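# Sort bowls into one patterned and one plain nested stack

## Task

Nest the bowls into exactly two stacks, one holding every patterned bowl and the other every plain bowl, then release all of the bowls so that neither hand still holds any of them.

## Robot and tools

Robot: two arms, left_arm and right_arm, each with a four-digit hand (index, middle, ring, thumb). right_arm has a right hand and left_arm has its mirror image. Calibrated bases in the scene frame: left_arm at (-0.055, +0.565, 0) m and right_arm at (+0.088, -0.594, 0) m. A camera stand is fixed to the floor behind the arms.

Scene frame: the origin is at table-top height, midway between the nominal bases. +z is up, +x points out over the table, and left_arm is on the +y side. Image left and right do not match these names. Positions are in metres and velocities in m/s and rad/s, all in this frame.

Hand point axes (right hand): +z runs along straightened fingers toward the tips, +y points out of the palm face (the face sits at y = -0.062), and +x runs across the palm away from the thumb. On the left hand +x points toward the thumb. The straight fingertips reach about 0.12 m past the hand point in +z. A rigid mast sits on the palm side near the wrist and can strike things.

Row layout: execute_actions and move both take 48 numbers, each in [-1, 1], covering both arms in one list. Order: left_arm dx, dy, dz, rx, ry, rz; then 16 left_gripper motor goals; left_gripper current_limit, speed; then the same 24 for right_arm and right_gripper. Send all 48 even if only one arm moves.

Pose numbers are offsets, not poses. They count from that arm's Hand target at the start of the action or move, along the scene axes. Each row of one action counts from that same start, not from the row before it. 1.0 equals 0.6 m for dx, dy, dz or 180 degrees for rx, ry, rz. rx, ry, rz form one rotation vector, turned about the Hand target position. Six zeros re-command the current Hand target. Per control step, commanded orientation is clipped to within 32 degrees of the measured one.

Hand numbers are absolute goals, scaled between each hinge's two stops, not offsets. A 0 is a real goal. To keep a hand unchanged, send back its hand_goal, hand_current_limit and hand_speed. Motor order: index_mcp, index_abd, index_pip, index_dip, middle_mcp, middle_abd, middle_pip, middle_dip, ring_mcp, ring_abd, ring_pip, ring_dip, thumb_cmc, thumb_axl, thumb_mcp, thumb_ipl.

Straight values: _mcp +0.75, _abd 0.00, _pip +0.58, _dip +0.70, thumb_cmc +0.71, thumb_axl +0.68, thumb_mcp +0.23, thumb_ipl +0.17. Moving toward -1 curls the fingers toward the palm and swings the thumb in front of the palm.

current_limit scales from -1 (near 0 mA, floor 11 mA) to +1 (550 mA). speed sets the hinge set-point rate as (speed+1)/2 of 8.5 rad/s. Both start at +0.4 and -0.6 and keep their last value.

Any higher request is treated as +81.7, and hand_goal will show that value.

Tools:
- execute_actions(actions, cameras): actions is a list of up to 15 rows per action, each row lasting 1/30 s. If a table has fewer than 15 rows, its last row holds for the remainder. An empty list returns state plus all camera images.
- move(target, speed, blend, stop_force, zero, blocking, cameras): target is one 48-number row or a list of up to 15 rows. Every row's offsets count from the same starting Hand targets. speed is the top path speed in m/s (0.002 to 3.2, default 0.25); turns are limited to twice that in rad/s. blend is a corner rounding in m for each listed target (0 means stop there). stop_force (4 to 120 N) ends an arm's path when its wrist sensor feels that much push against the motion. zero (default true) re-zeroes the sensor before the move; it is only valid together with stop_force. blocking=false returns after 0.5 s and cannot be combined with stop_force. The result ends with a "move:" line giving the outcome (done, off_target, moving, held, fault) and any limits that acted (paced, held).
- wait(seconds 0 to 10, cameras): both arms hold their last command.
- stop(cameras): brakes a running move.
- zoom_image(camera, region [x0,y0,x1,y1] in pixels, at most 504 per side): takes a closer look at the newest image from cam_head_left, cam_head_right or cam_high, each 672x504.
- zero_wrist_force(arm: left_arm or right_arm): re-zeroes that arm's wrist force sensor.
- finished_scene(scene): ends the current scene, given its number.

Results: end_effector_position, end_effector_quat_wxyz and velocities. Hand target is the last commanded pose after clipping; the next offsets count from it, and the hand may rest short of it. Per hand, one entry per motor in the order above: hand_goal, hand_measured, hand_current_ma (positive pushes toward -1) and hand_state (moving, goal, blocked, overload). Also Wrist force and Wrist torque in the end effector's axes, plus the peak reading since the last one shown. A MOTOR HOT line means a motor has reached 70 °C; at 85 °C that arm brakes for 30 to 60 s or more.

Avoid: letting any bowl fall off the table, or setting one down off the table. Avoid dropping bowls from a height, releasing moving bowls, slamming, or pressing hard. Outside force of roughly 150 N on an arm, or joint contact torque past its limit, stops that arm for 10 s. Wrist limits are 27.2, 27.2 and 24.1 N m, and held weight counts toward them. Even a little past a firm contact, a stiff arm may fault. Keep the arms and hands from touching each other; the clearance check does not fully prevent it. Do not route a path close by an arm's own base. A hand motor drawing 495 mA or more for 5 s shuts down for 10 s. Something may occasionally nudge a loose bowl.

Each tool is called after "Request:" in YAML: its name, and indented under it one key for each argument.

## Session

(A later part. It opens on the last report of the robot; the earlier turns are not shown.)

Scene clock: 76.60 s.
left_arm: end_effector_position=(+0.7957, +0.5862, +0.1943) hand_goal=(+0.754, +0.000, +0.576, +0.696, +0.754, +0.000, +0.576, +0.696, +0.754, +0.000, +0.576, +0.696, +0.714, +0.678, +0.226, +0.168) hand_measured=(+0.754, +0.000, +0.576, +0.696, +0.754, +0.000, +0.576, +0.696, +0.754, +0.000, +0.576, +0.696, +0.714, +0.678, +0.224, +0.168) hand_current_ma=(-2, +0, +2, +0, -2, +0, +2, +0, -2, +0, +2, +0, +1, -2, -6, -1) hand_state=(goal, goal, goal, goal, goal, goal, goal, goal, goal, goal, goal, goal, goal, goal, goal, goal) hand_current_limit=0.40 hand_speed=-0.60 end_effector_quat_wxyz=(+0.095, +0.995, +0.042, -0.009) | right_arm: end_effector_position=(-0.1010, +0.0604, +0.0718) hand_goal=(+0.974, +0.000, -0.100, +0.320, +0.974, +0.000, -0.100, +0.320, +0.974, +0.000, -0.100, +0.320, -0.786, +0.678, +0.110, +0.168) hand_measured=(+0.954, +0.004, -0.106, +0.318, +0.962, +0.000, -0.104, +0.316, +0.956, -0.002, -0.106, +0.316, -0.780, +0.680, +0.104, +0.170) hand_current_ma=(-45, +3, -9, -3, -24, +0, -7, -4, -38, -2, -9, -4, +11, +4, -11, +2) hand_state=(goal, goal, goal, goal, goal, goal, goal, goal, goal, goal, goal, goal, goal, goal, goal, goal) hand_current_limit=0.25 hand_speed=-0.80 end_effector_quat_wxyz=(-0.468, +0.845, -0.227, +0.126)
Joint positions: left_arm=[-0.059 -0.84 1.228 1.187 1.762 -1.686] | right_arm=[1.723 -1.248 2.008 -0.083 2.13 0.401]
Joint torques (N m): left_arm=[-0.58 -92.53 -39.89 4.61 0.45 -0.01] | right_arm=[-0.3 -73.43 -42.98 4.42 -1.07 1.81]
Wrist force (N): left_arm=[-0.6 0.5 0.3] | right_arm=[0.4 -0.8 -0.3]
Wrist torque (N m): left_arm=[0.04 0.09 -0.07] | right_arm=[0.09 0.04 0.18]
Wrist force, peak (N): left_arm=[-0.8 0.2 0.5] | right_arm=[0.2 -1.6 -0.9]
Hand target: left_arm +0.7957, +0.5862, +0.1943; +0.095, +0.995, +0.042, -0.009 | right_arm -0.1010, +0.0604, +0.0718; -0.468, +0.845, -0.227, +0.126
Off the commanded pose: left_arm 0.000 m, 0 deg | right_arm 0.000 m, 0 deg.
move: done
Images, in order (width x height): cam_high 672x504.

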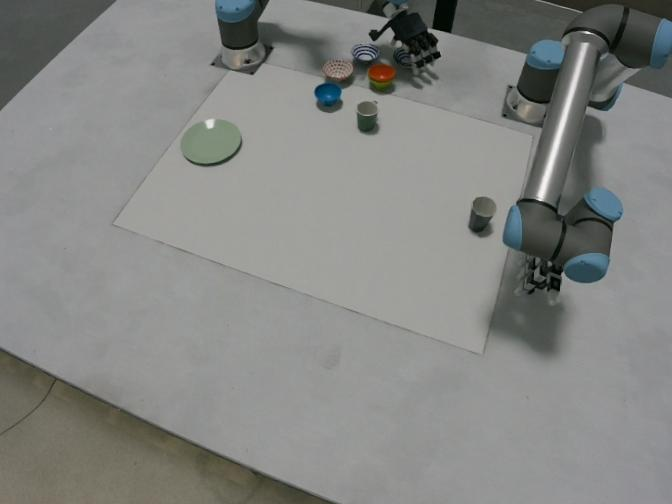

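Request:
move:
  target:
    - [0,0,0,0,0,0,0.754,0,0.576,0.696,0.754,0,0.576,0.696,0.754,0,0.576,0.696,0.714,0.678,0.226,0.168,0.4,-0.6,0,0,0.1667,0,0,0,0.973,0,-0.1,0.319,0.973,0,-0.1,0.319,0.973,0,-0.1,0.319,-0.786,0.678,0.11,0.168,0.25,-0.8]
    - [0,0,0,0,0,0,0.754,0,0.576,0.696,0.754,0,0.576,0.696,0.754,0,0.576,0.696,0.714,0.678,0.226,0.168,0.4,-0.6,0.15,-0.3,0.2,0,0,0,0.973,0,-0.1,0.319,0.973,0,-0.1,0.319,0.973,0,-0.1,0.319,-0.786,0.678,0.11,0.168,0.25,-0.8]
  speed: [0.2,0.3]
  blend: [0.04,0]
  cameras: ["cam_high"]

Request:
zoom_image:
  camera: "cam_high"
  region: [310, 20, 430, 110]

Scene clock: 79.73 s.
left_arm: end_effector_position=(+0.7957, +0.5862, +0.1943) hand_goal=(+0.754, +0.000, +0.576, +0.696, +0.754, +0.000, +0.576, +0.696, +0.754, +0.000, +0.576, +0.696, +0.714, +0.678, +0.226, +0.168) hand_measured=(+0.754, +0.000, +0.576, +0.696, +0.754, +0.000, +0.576, +0.696, +0.754, +0.000, +0.576, +0.696, +0.714, +0.678, +0.224, +0.168) hand_current_ma=(-2, +0, +2, +0, -2, +0, +2, +0, -2, +0, +2, +0, +1, -2, -6, -1) hand_state=(goal, goal, goal, goal, goal, goal, goal, goal, goal, goal, goal, goal, goal, goal, goal, goal) hand_current_limit=0.40 hand_speed=-0.60 end_effector_quat_wxyz=(+0.095, +0.995, +0.042, -0.009) | right_arm: end_effector_position=(-0.0111, -0.1195, +0.1918) hand_goal=(+0.974, +0.000, -0.100, +0.320, +0.974, +0.000, -0.100, +0.320, +0.974, +0.000, -0.100, +0.320, -0.786, +0.678, +0.110, +0.168) hand_measured=(+0.954, +0.002, -0.106, +0.318, +0.962, +0.000, -0.104, +0.316, +0.956, -0.002, -0.106, +0.316, -0.780, +0.680, +0.106, +0.170) hand_current_ma=(-44, +3, -8, -3, -24, +0, -6, -4, -37, -2, -8, -4, +8, +4, -10, +2) hand_state=(goal, goal, goal, goal, goal, goal, goal, goal, goal, goal, goal, goal, goal, goal, goal, goal) hand_current_limit=0.25 hand_speed=-0.80 end_effector_quat_wxyz=(-0.468, +0.845, -0.227, +0.126)
Joint positions: left_arm=[-0.059 -0.84 1.228 1.187 1.762 -1.686] | right_arm=[1.535 -1.746 2.282 0.081 1.98 0.273]
Joint torques (N m): left_arm=[-1.14 -93.46 -39.82 4.47 0.55 0.32] | right_arm=[-5.34 -37.84 -25.96 3.96 -2.35 -1.65]
Wrist force (N): left_arm=[0.0 -0.1 0.3] | right_arm=[0.4 -0.6 -1.0]
Wrist torque (N m): left_arm=[-0.05 0.00 0.01] | right_arm=[0.22 0.05 0.35]
Wrist force, peak (N): left_arm=[-0.6 0.2 0.8] | right_arm=[-0.7 -1.9 0.5]
Hand target: left_arm +0.7957, +0.5862, +0.1943; +0.095, +0.995, +0.042, -0.009 | right_arm -0.0110, -0.1196, +0.1918; -0.468, +0.845, -0.227, +0.126
Off the commanded pose: left_arm 0.000 m, 0 deg | right_arm 0.000 m, 0 deg.
move: done
Images, in order (width x height): cam_high 672x504.

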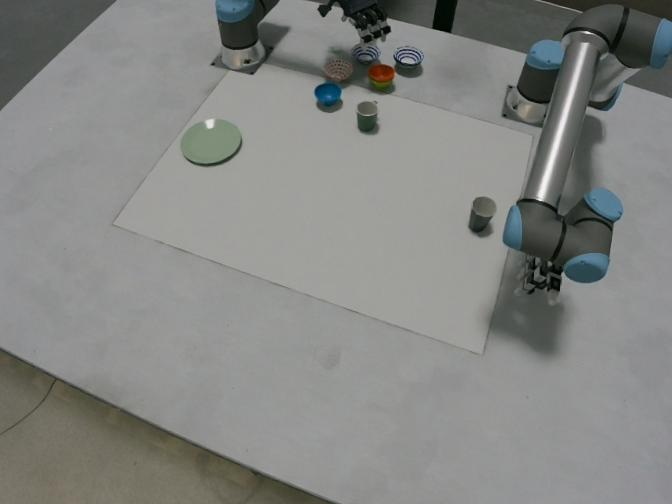

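Scaled by 4.200.

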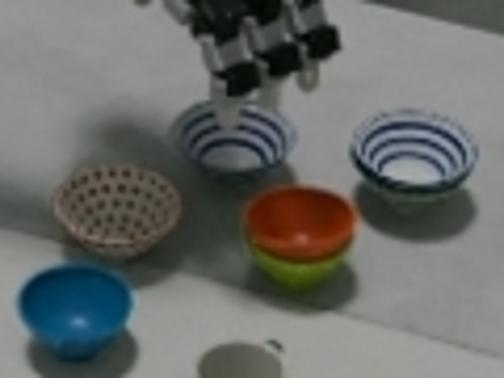

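Request:
move:
  target:
    - [0,0,0,0,0,0,0.754,0,0.576,0.696,0.754,0,0.576,0.696,0.754,0,0.576,0.696,0.714,0.678,0.226,0.168,0.4,-0.6,0.375,-0.0423,-0.1,0,0,0,0.973,0,-0.2,0.2,0.973,0,-0.2,0.2,0.973,0,-0.2,0.2,-0.786,0.678,0.056,0.168,0.25,-0.7]
    - [0,0,0,0,0,0,0.754,0,0.576,0.696,0.754,0,0.576,0.696,0.754,0,0.576,0.696,0.714,0.678,0.226,0.168,0.4,-0.6,0.375,-0.0423,-0.233,0,0,0,0.973,0,-0.2,0.2,0.973,0,-0.2,0.2,0.973,0,-0.2,0.2,-0.786,0.678,0.056,0.168,0.25,-0.7]
  speed: [0.35,0.12]
  blend: [0.02,0]
  cameras: ["cam_high"]

Request:
zoom_image:
  camera: "cam_high"
  region: [290, 50, 390, 125]

Scene clock: 82.30 s.
left_arm: end_effector_position=(+0.7957, +0.5862, +0.1943) hand_goal=(+0.754, +0.000, +0.576, +0.696, +0.754, +0.000, +0.576, +0.696, +0.754, +0.000, +0.576, +0.696, +0.714, +0.678, +0.226, +0.168) hand_measured=(+0.754, +0.000, +0.576, +0.696, +0.754, +0.000, +0.576, +0.696, +0.754, +0.000, +0.576, +0.696, +0.714, +0.678, +0.224, +0.168) hand_current_ma=(-2, +0, +2, +0, -2, +0, +2, +0, -2, +0, +2, +0, +1, -2, -6, -1) hand_state=(goal, goal, goal, goal, goal, goal, goal, goal, goal, goal, goal, goal, goal, goal, goal, goal) hand_current_limit=0.40 hand_speed=-0.60 end_effector_quat_wxyz=(+0.095, +0.995, +0.042, -0.009) | right_arm: end_effector_position=(+0.2140, -0.1450, +0.0521) hand_goal=(+0.974, +0.000, -0.200, +0.200, +0.974, +0.000, -0.200, +0.200, +0.974, +0.000, -0.200, +0.200, -0.786, +0.678, +0.056, +0.168) hand_measured=(+0.954, +0.002, -0.198, +0.202, +0.962, +0.000, -0.198, +0.204, +0.958, -0.002, -0.198, +0.204, -0.782, +0.680, +0.056, +0.170) hand_current_ma=(-44, +3, +2, +3, -24, +0, +1, +4, -37, -2, +2, +4, +7, +4, +1, +2) hand_state=(goal, goal, goal, goal, goal, goal, goal, goal, goal, goal, goal, goal, goal, goal, goal, goal) hand_current_limit=0.25 hand_speed=-0.70 end_effector_quat_wxyz=(-0.468, +0.845, -0.227, +0.126)
Joint positions: left_arm=[-0.059 -0.84 1.228 1.187 1.762 -1.686] | right_arm=[0.751 -1.664 2.53 -0.287 1.321 -0.162]
Joint torques (N m): left_arm=[0.69 -91.67 -40.59 4.7 0.19 0.12] | right_arm=[11.29 -5.38 -17.21 -1.72 1.06 1.61]
Wrist force (N): left_arm=[-0.6 0.2 0.4] | right_arm=[0.2 -0.1 0.3]
Wrist torque (N m): left_arm=[-0.01 0.09 -0.06] | right_arm=[0.16 0.07 0.38]
Wrist force, peak (N): left_arm=[-0.9 0.1 0.5] | right_arm=[-1.2 -1.0 -1.1]
Hand target: left_arm +0.7957, +0.5862, +0.1943; +0.095, +0.995, +0.042, -0.009 | right_arm +0.2140, -0.1450, +0.0520; -0.468, +0.845, -0.227, +0.126
Off the commanded pose: left_arm 0.000 m, 0 deg | right_arm 0.000 m, 0 deg.
move: done
Images, in order (width x height): cam_high 672x504.

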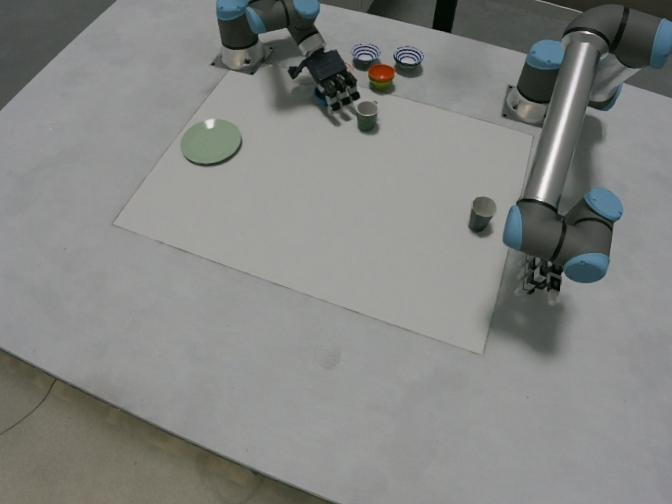

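Scaled by 5.040.

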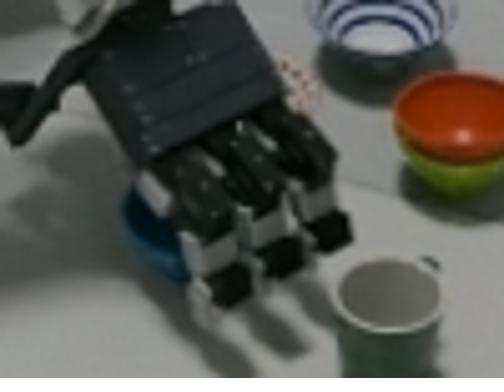

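Request:
execute_actions:
  actions:
    - [[0,0,0,0,0,0,0.754,0,0.576,0.696,0.754,0,0.576,0.696,0.754,0,0.576,0.696,0.714,0.678,0.226,0.168,0.4,-0.6,0,0,0,0,0,0,0.84,0,-0.5,0.2,0.973,0,-0.5,0.35,0.84,0,-0.5,0.2,-0.786,0.678,0.0,0.168,0.2,-0.75]]
    - [[0,0,0,0,0,0,0.754,0,0.576,0.696,0.754,0,0.576,0.696,0.754,0,0.576,0.696,0.714,0.678,0.226,0.168,0.4,-0.6,0,0,0,0,0,0,0.82,0,-0.7,0.2,0.973,0,-0.7,0.38,0.82,0,-0.7,0.2,-0.786,0.678,-0.18,0.168,0.2,-0.87]]
    - [[0,0,0,0,0,0,0.754,0,0.576,0.696,0.754,0,0.576,0.696,0.754,0,0.576,0.696,0.714,0.678,0.226,0.168,0.4,-0.6,0,0,0,0,0,0,0.82,0,-0.7,0.2,0.973,0,-0.7,0.38,0.82,0,-0.7,0.2,-0.786,0.678,-0.18,0.168,0.2,-0.87]]
  cameras: ["cam_high"]

Request:
zoom_image:
  camera: "cam_high"
  region: [290, 50, 390, 125]

Scene clock: 84.33 s.
left_arm: end_effector_position=(+0.7957, +0.5862, +0.1943) hand_goal=(+0.754, +0.000, +0.576, +0.696, +0.754, +0.000, +0.576, +0.696, +0.754, +0.000, +0.576, +0.696, +0.714, +0.678, +0.226, +0.168) hand_measured=(+0.754, +0.000, +0.576, +0.696, +0.754, +0.000, +0.576, +0.696, +0.754, +0.000, +0.576, +0.696, +0.714, +0.678, +0.224, +0.168) hand_current_ma=(-2, +0, +2, +0, -2, +0, +2, +0, -2, +0, +2, +0, +1, -2, -6, -1) hand_state=(goal, goal, goal, goal, goal, goal, goal, goal, goal, goal, goal, goal, goal, goal, goal, goal) hand_current_limit=0.40 hand_speed=-0.60 end_effector_quat_wxyz=(+0.095, +0.995, +0.042, -0.009) | right_arm: end_effector_position=(+0.2140, -0.1450, +0.0520) hand_goal=(+0.820, +0.000, -0.700, +0.200, +0.974, +0.000, -0.700, +0.380, +0.820, +0.000, -0.700, +0.200, -0.786, +0.678, -0.180, +0.168) hand_measured=(+0.832, +0.002, -0.644, +0.208, +0.992, +0.000, -0.666, +0.384, +0.828, -0.002, -0.652, +0.208, -0.770, +0.680, -0.062, +0.188) hand_current_ma=(+26, +3, +163, +13, +38, +0, +85, +6, +14, -2, +136, +13, +33, +4, +330, +66) hand_state=(goal, goal, blocked, goal, goal, goal, blocked, goal, goal, goal, blocked, goal, goal, goal, blocked, blocked) hand_current_limit=0.20 hand_speed=-0.87 end_effector_quat_wxyz=(-0.468, +0.845, -0.227, +0.126)
Joint positions: left_arm=[-0.059 -0.84 1.228 1.187 1.762 -1.686] | right_arm=[0.751 -1.664 2.53 -0.287 1.321 -0.162]
Joint torques (N m): left_arm=[-0.57 -93.14 -40.47 4.54 0.63 0.29] | right_arm=[10.47 -8.39 -18.79 -1.77 1.07 1.52]
Wrist force (N): left_arm=[0.0 0.3 0.3] | right_arm=[0.3 0.4 0.8]
Wrist torque (N m): left_arm=[0.02 0.01 -0.02] | right_arm=[0.17 0.04 0.40]
Wrist force, peak (N): left_arm=[-0.8 0.3 -0.2] | right_arm=[0.3 0.4 0.8]
Hand target: left_arm +0.7957, +0.5862, +0.1943; +0.095, +0.995, +0.042, -0.009 | right_arm +0.2140, -0.1450, +0.0520; -0.468, +0.845, -0.227, +0.126
Off the commanded pose: left_arm 0.000 m, 0 deg | right_arm 0.000 m, 0 deg.
Step readings (end_effector_position of left_arm | right_arm):
0: (+0.7957, +0.5862, +0.1943) | (+0.2140, -0.1450, +0.0520)
1: (+0.7957, +0.5862, +0.1943) | (+0.2140, -0.1450, +0.0520)
2: (+0.7957, +0.5862, +0.1943) | (+0.2140, -0.1450, +0.0520)
4: (+0.7957, +0.5862, +0.1943) | (+0.2140, -0.1450, +0.0520)
8: (+0.7957, +0.5862, +0.1943) | (+0.2140, -0.1450, +0.0520)
15: (+0.7957, +0.5862, +0.1943) | (+0.2140, -0.1450, +0.0520)
16: (+0.7957, +0.5862, +0.1943) | (+0.2140, -0.1450, +0.0520)
17: (+0.7957, +0.5862, +0.1943) | (+0.2140, -0.1450, +0.0520)
19: (+0.7957, +0.5862, +0.1943) | (+0.2140, -0.1450, +0.0520)
23: (+0.7957, +0.5862, +0.1943) | (+0.2140, -0.1450, +0.0520)
30: (+0.7957, +0.5862, +0.1943) | (+0.2140, -0.1450, +0.0520)
31: (+0.7957, +0.5862, +0.1943) | (+0.2140, -0.1450, +0.0520)
32: (+0.7957, +0.5862, +0.1943) | (+0.2140, -0.1450, +0.0520)
34: (+0.7957, +0.5862, +0.1943) | (+0.2140, -0.1450, +0.0520)
38: (+0.7957, +0.5862, +0.1943) | (+0.2140, -0.1450, +0.0520)
45: (+0.7957, +0.5862, +0.1943) | (+0.2140, -0.1450, +0.0520)
Images, in order (width x height): cam_high 672x504.

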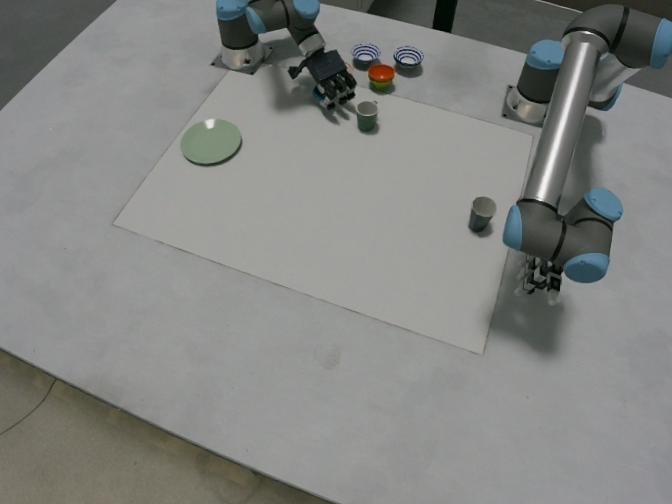

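Scaled by 5.040.

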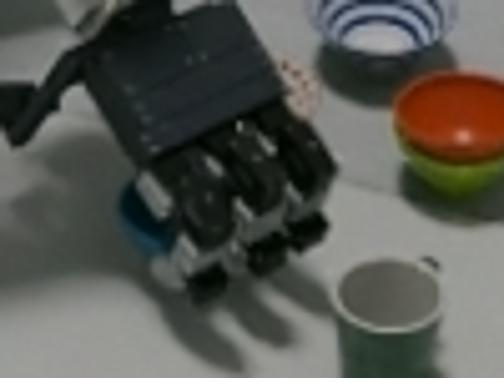

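Request:
move:
  target:
    - [0,0,0,0,0,0,0.754,0,0.576,0.696,0.754,0,0.576,0.696,0.754,0,0.576,0.696,0.714,0.678,0.226,0.168,0.4,-0.6,0,0,0.15,0,0,0,0.82,0,-0.7,0.2,0.973,0,-0.7,0.38,0.82,0,-0.7,0.2,-0.786,0.678,-0.18,0.168,0.2,-0.87]
    - [0,0,0,0,0,0,0.754,0,0.576,0.696,0.754,0,0.576,0.696,0.754,0,0.576,0.696,0.714,0.678,0.226,0.168,0.4,-0.6,-0.2717,0.2583,0.15,0,0,0,0.82,0,-0.7,0.2,0.973,0,-0.7,0.38,0.82,0,-0.7,0.2,-0.786,0.678,-0.18,0.168,0.2,-0.87]
    - [0,0,0,0,0,0,0.754,0,0.576,0.696,0.754,0,0.576,0.696,0.754,0,0.576,0.696,0.714,0.678,0.226,0.168,0.4,-0.6,-0.2717,0.2583,0.0967,0,0,0,0.82,0,-0.7,0.2,0.973,0,-0.7,0.38,0.82,0,-0.7,0.2,-0.786,0.678,-0.18,0.168,0.2,-0.87]
  speed: [0.12,0.25,0.1]
  blend: [0.03,0.01,0]
  cameras: ["cam_high"]

Request:
zoom_image:
  camera: "cam_high"
  region: [360, 30, 420, 100]

Scene clock: 87.37 s.
left_arm: end_effector_position=(+0.7957, +0.5862, +0.1943) hand_goal=(+0.754, +0.000, +0.576, +0.696, +0.754, +0.000, +0.576, +0.696, +0.754, +0.000, +0.576, +0.696, +0.714, +0.678, +0.226, +0.168) hand_measured=(+0.754, +0.000, +0.576, +0.696, +0.754, +0.000, +0.576, +0.696, +0.754, +0.000, +0.576, +0.696, +0.714, +0.678, +0.224, +0.168) hand_current_ma=(-2, +0, +2, +0, -2, +0, +2, +0, -2, +0, +2, +0, +1, -2, -6, -1) hand_state=(goal, goal, goal, goal, goal, goal, goal, goal, goal, goal, goal, goal, goal, goal, goal, goal) hand_current_limit=0.40 hand_speed=-0.60 end_effector_quat_wxyz=(+0.095, +0.995, +0.042, -0.009) | right_arm: end_effector_position=(+0.0510, +0.0100, +0.1102) hand_goal=(+0.820, +0.000, -0.700, +0.200, +0.974, +0.000, -0.700, +0.380, +0.820, +0.000, -0.700, +0.200, -0.786, +0.678, -0.180, +0.168) hand_measured=(+0.834, +0.002, -0.644, +0.208, +0.992, +0.000, -0.668, +0.384, +0.828, -0.002, -0.654, +0.208, -0.770, +0.680, -0.062, +0.188) hand_current_ma=(+29, +3, +159, +14, +41, +0, +80, +6, +16, -2, +128, +13, +35, +4, +330, +66) hand_state=(goal, goal, blocked, goal, goal, goal, blocked, goal, goal, goal, blocked, goal, goal, goal, blocked, blocked) hand_current_limit=0.20 hand_speed=-0.87 end_effector_quat_wxyz=(-0.468, +0.845, -0.227, +0.126)
Joint positions: left_arm=[-0.059 -0.84 1.228 1.187 1.762 -1.686] | right_arm=[1.405 -1.464 2.185 -0.132 1.872 0.194]
Joint torques (N m): left_arm=[-0.6 -93.87 -40.16 4.53 0.57 -0.1] | right_arm=[12.69 -30.64 -21.88 -2.19 2.81 2.78]
Wrist force (N): left_arm=[-0.2 0.5 0.0] | right_arm=[-0.2 -0.4 -0.1]
Wrist torque (N m): left_arm=[0.07 0.03 -0.03] | right_arm=[0.17 0.06 0.11]
Wrist force, peak (N): left_arm=[-0.6 -0.4 0.7] | right_arm=[0.8 -1.0 1.8]
Hand target: left_arm +0.7957, +0.5862, +0.1943; +0.095, +0.995, +0.042, -0.009 | right_arm +0.0510, +0.0100, +0.1100; -0.468, +0.845, -0.227, +0.126
Off the commanded pose: left_arm 0.000 m, 0 deg | right_arm 0.000 m, 0 deg.
move: done
Images, in order (width x height): cam_high 672x504.

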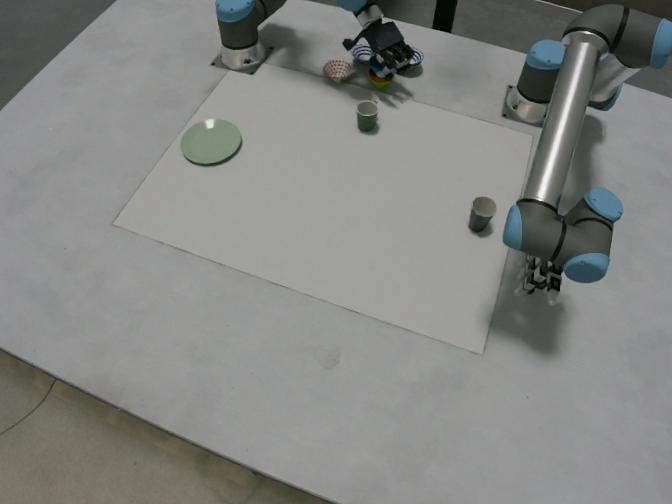

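Scaled by 7.200.

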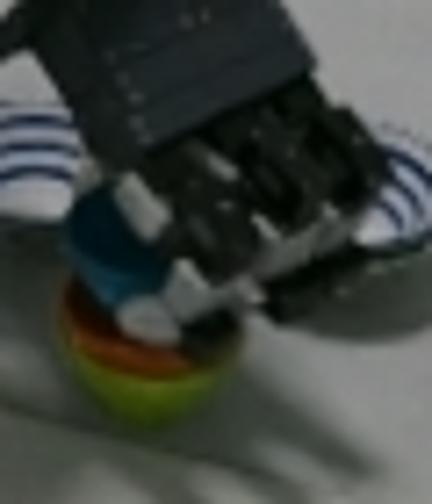

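Request:
move:
  target: [0,0,0,0,0,0,0.754,0,0.576,0.696,0.754,0,0.576,0.696,0.754,0,0.576,0.696,0.714,0.678,0.226,0.168,0.4,-0.6,0,0,-0.05,0,0,0,0.82,0,-0.7,0.2,0.973,0,-0.7,0.38,0.82,0,-0.7,0.2,-0.786,0.678,-0.18,0.168,0.2,-0.87]
  speed: 0.03
  stop_force: 4
  cameras: ["cam_high"]

Request:
zoom_image:
  camera: "cam_high"
  region: [360, 30, 420, 100]

Scene clock: 89.80 s.
left_arm: end_effector_position=(+0.7957, +0.5862, +0.1943) hand_goal=(+0.754, +0.000, +0.576, +0.696, +0.754, +0.000, +0.576, +0.696, +0.754, +0.000, +0.576, +0.696, +0.714, +0.678, +0.226, +0.168) hand_measured=(+0.754, +0.000, +0.576, +0.696, +0.754, +0.000, +0.576, +0.696, +0.754, +0.000, +0.576, +0.696, +0.714, +0.678, +0.224, +0.168) hand_current_ma=(-2, +0, +2, +0, -2, +0, +2, +0, -2, +0, +2, +0, +1, -2, -6, -1) hand_state=(goal, goal, goal, goal, goal, goal, goal, goal, goal, goal, goal, goal, goal, goal, goal, goal) hand_current_limit=0.40 hand_speed=-0.60 end_effector_quat_wxyz=(+0.095, +0.995, +0.042, -0.009) | right_arm: end_effector_position=(+0.0510, +0.0100, +0.0827) hand_goal=(+0.820, +0.000, -0.700, +0.200, +0.974, +0.000, -0.700, +0.380, +0.820, +0.000, -0.700, +0.200, -0.786, +0.678, -0.180, +0.168) hand_measured=(+0.836, +0.002, -0.652, +0.208, +0.998, +0.000, -0.678, +0.384, +0.830, -0.002, -0.664, +0.208, -0.768, +0.680, -0.062, +0.194) hand_current_ma=(+33, +3, +132, +14, +59, +0, +47, +5, +21, -2, +92, +13, +37, +4, +330, +89) hand_state=(goal, goal, blocked, goal, blocked, goal, blocked, goal, goal, goal, blocked, goal, goal, goal, blocked, blocked) hand_current_limit=0.20 hand_speed=-0.87 end_effector_quat_wxyz=(-0.468, +0.845, -0.227, +0.126)
Joint positions: left_arm=[-0.059 -0.84 1.228 1.187 1.762 -1.686] | right_arm=[1.405 -1.426 2.206 -0.191 1.873 0.195]
Joint torques (N m): left_arm=[-0.81 -91.51 -40.51 4.43 0.58 0.4] | right_arm=[10.04 -61.47 -43.47 1.82 1.78 2.7]
Wrist force (N): left_arm=[-0.1 0.0 0.2] | right_arm=[0.2 -0.5 -0.3]
Wrist torque (N m): left_arm=[-0.02 0.02 -0.01] | right_arm=[0.12 0.04 0.16]
Wrist force, peak (N): left_arm=[0.0 -0.1 1.0] | right_arm=[0.5 -4.7 -2.5]
Hand target: left_arm +0.7957, +0.5862, +0.1943; +0.095, +0.995, +0.042, -0.009 | right_arm +0.0510, +0.0100, +0.0827; -0.468, +0.845, -0.227, +0.126 (not the last commanded pose)
Off the commanded pose: left_arm 0.000 m, 0 deg | right_arm 0.003 m, 0 deg.
move: contact (right_arm)
Images, in order (width x height): cam_high 672x504.

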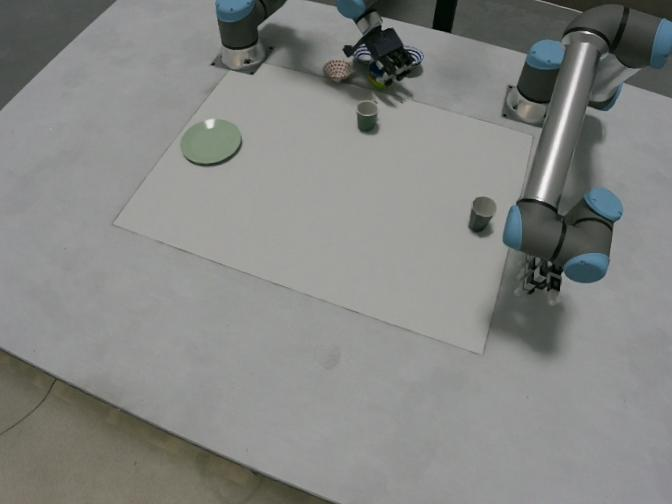

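Scaled by 7.200.

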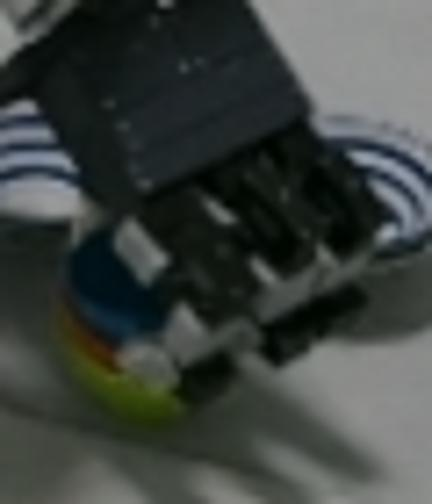

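Request:
execute_actions:
  actions:
    - [[0,0,0,0,0,0,0.754,0,0.576,0.696,0.754,0,0.576,0.696,0.754,0,0.576,0.696,0.714,0.678,0.226,0.168,0.4,-0.6,0,0,0.001,0,0,0,0.9,0,-0.5,0.2,0.973,0,-0.5,0.35,0.9,0,-0.5,0.2,-0.786,0.678,0.0,0.168,0.25,-0.85]]
    - [[0,0,0,0,0,0,0.754,0,0.576,0.696,0.754,0,0.576,0.696,0.754,0,0.576,0.696,0.714,0.678,0.226,0.168,0.4,-0.6,0,0,0,0,0,0,0.973,0,-0.2,0.2,0.973,0,-0.2,0.2,0.973,0,-0.2,0.2,-0.786,0.678,0.09,0.168,0.25,-0.75]]
    - [[0,0,0,0,0,0,0.754,0,0.576,0.696,0.754,0,0.576,0.696,0.754,0,0.576,0.696,0.714,0.678,0.226,0.168,0.4,-0.6,0,0,0,0,0,0,0.973,0,-0.2,0.2,0.973,0,-0.2,0.2,0.973,0,-0.2,0.2,-0.786,0.678,0.09,0.168,0.25,-0.75]]
  cameras: ["cam_high"]

Request:
zoom_image:
  camera: "cam_high"
  region: [360, 30, 420, 100]

Scene clock: 91.87 s.
left_arm: end_effector_position=(+0.7957, +0.5862, +0.1943) hand_goal=(+0.754, +0.000, +0.576, +0.696, +0.754, +0.000, +0.576, +0.696, +0.754, +0.000, +0.576, +0.696, +0.714, +0.678, +0.226, +0.168) hand_measured=(+0.754, +0.000, +0.576, +0.696, +0.754, +0.000, +0.576, +0.696, +0.754, +0.000, +0.576, +0.696, +0.714, +0.678, +0.224, +0.168) hand_current_ma=(-2, +0, +2, +0, -2, +0, +2, +0, -2, +0, +2, +0, +1, -2, -6, -1) hand_state=(goal, goal, goal, goal, goal, goal, goal, goal, goal, goal, goal, goal, goal, goal, goal, goal) hand_current_limit=0.40 hand_speed=-0.60 end_effector_quat_wxyz=(+0.095, +0.995, +0.042, -0.009) | right_arm: end_effector_position=(+0.0510, +0.0100, +0.0833) hand_goal=(+0.974, +0.000, -0.200, +0.200, +0.974, +0.000, -0.200, +0.200, +0.974, +0.000, -0.200, +0.200, -0.786, +0.678, +0.090, +0.168) hand_measured=(+0.954, +0.002, -0.206, +0.202, +0.968, +0.000, -0.204, +0.204, +0.956, -0.002, -0.206, +0.204, -0.778, +0.680, +0.084, +0.170) hand_current_ma=(-46, +3, -7, +4, -11, +0, -6, +5, -39, -2, -7, +4, +11, +4, -10, +2) hand_state=(blocked, goal, goal, goal, goal, goal, goal, goal, goal, goal, goal, goal, goal, goal, goal, goal) hand_current_limit=0.25 hand_speed=-0.75 end_effector_quat_wxyz=(-0.468, +0.845, -0.227, +0.126)
Joint positions: left_arm=[-0.059 -0.84 1.228 1.187 1.762 -1.686] | right_arm=[1.405 -1.427 2.206 -0.189 1.873 0.195]
Joint torques (N m): left_arm=[1.18 -92.46 -39.82 4.39 0.72 -0.21] | right_arm=[7.87 -60.09 -43.4 1.94 0.08 2.63]
Wrist force (N): left_arm=[-0.5 -0.3 0.2] | right_arm=[0.2 -0.4 -0.1]
Wrist torque (N m): left_arm=[-0.05 0.07 -0.04] | right_arm=[0.14 0.03 0.17]
Wrist force, peak (N): left_arm=[-0.9 -0.1 0.5] | right_arm=[0.4 -1.2 -0.6]
Hand target: left_arm +0.7957, +0.5862, +0.1943; +0.095, +0.995, +0.042, -0.009 | right_arm +0.0510, +0.0100, +0.0833; -0.468, +0.845, -0.227, +0.126
Off the commanded pose: left_arm 0.000 m, 0 deg | right_arm 0.000 m, 0 deg.
Step readings (end_effector_position of left_arm | right_arm):
0: (+0.7957, +0.5862, +0.1943) | (+0.0510, +0.0100, +0.0827)
1: (+0.7957, +0.5862, +0.1943) | (+0.0510, +0.0100, +0.0827)
2: (+0.7957, +0.5862, +0.1943) | (+0.0510, +0.0100, +0.0827)
4: (+0.7957, +0.5862, +0.1943) | (+0.0510, +0.0100, +0.0830)
8: (+0.7957, +0.5862, +0.1943) | (+0.0510, +0.0100, +0.0832)
15: (+0.7957, +0.5862, +0.1943) | (+0.0510, +0.0100, +0.0833)
16: (+0.7957, +0.5862, +0.1943) | (+0.0510, +0.0100, +0.0833)
17: (+0.7957, +0.5862, +0.1943) | (+0.0510, +0.0100, +0.0833)
19: (+0.7957, +0.5862, +0.1943) | (+0.0510, +0.0100, +0.0833)
23: (+0.7957, +0.5862, +0.1943) | (+0.0510, +0.0100, +0.0833)
30: (+0.7957, +0.5862, +0.1943) | (+0.0510, +0.0100, +0.0833)
31: (+0.7957, +0.5862, +0.1943) | (+0.0510, +0.0100, +0.0833)
32: (+0.7957, +0.5862, +0.1943) | (+0.0510, +0.0100, +0.0833)
34: (+0.7957, +0.5862, +0.1943) | (+0.0510, +0.0100, +0.0833)
38: (+0.7957, +0.5862, +0.1943) | (+0.0510, +0.0100, +0.0833)
45: (+0.7957, +0.5862, +0.1943) | (+0.0510, +0.0100, +0.0833)
Images, in order (width x height): cam_high 672x504.

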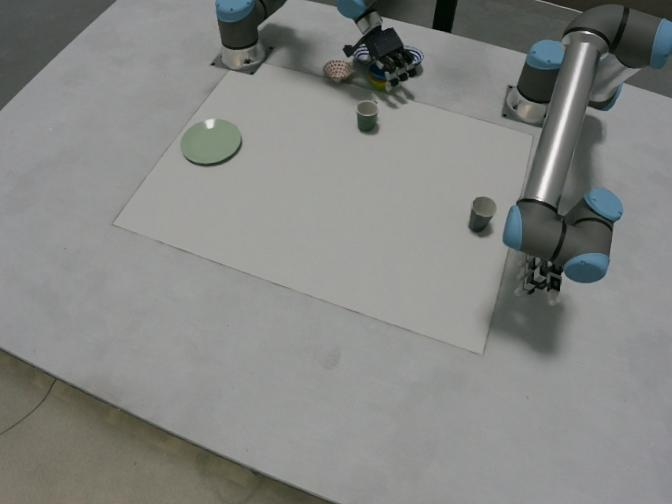

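Scaled by 7.200.

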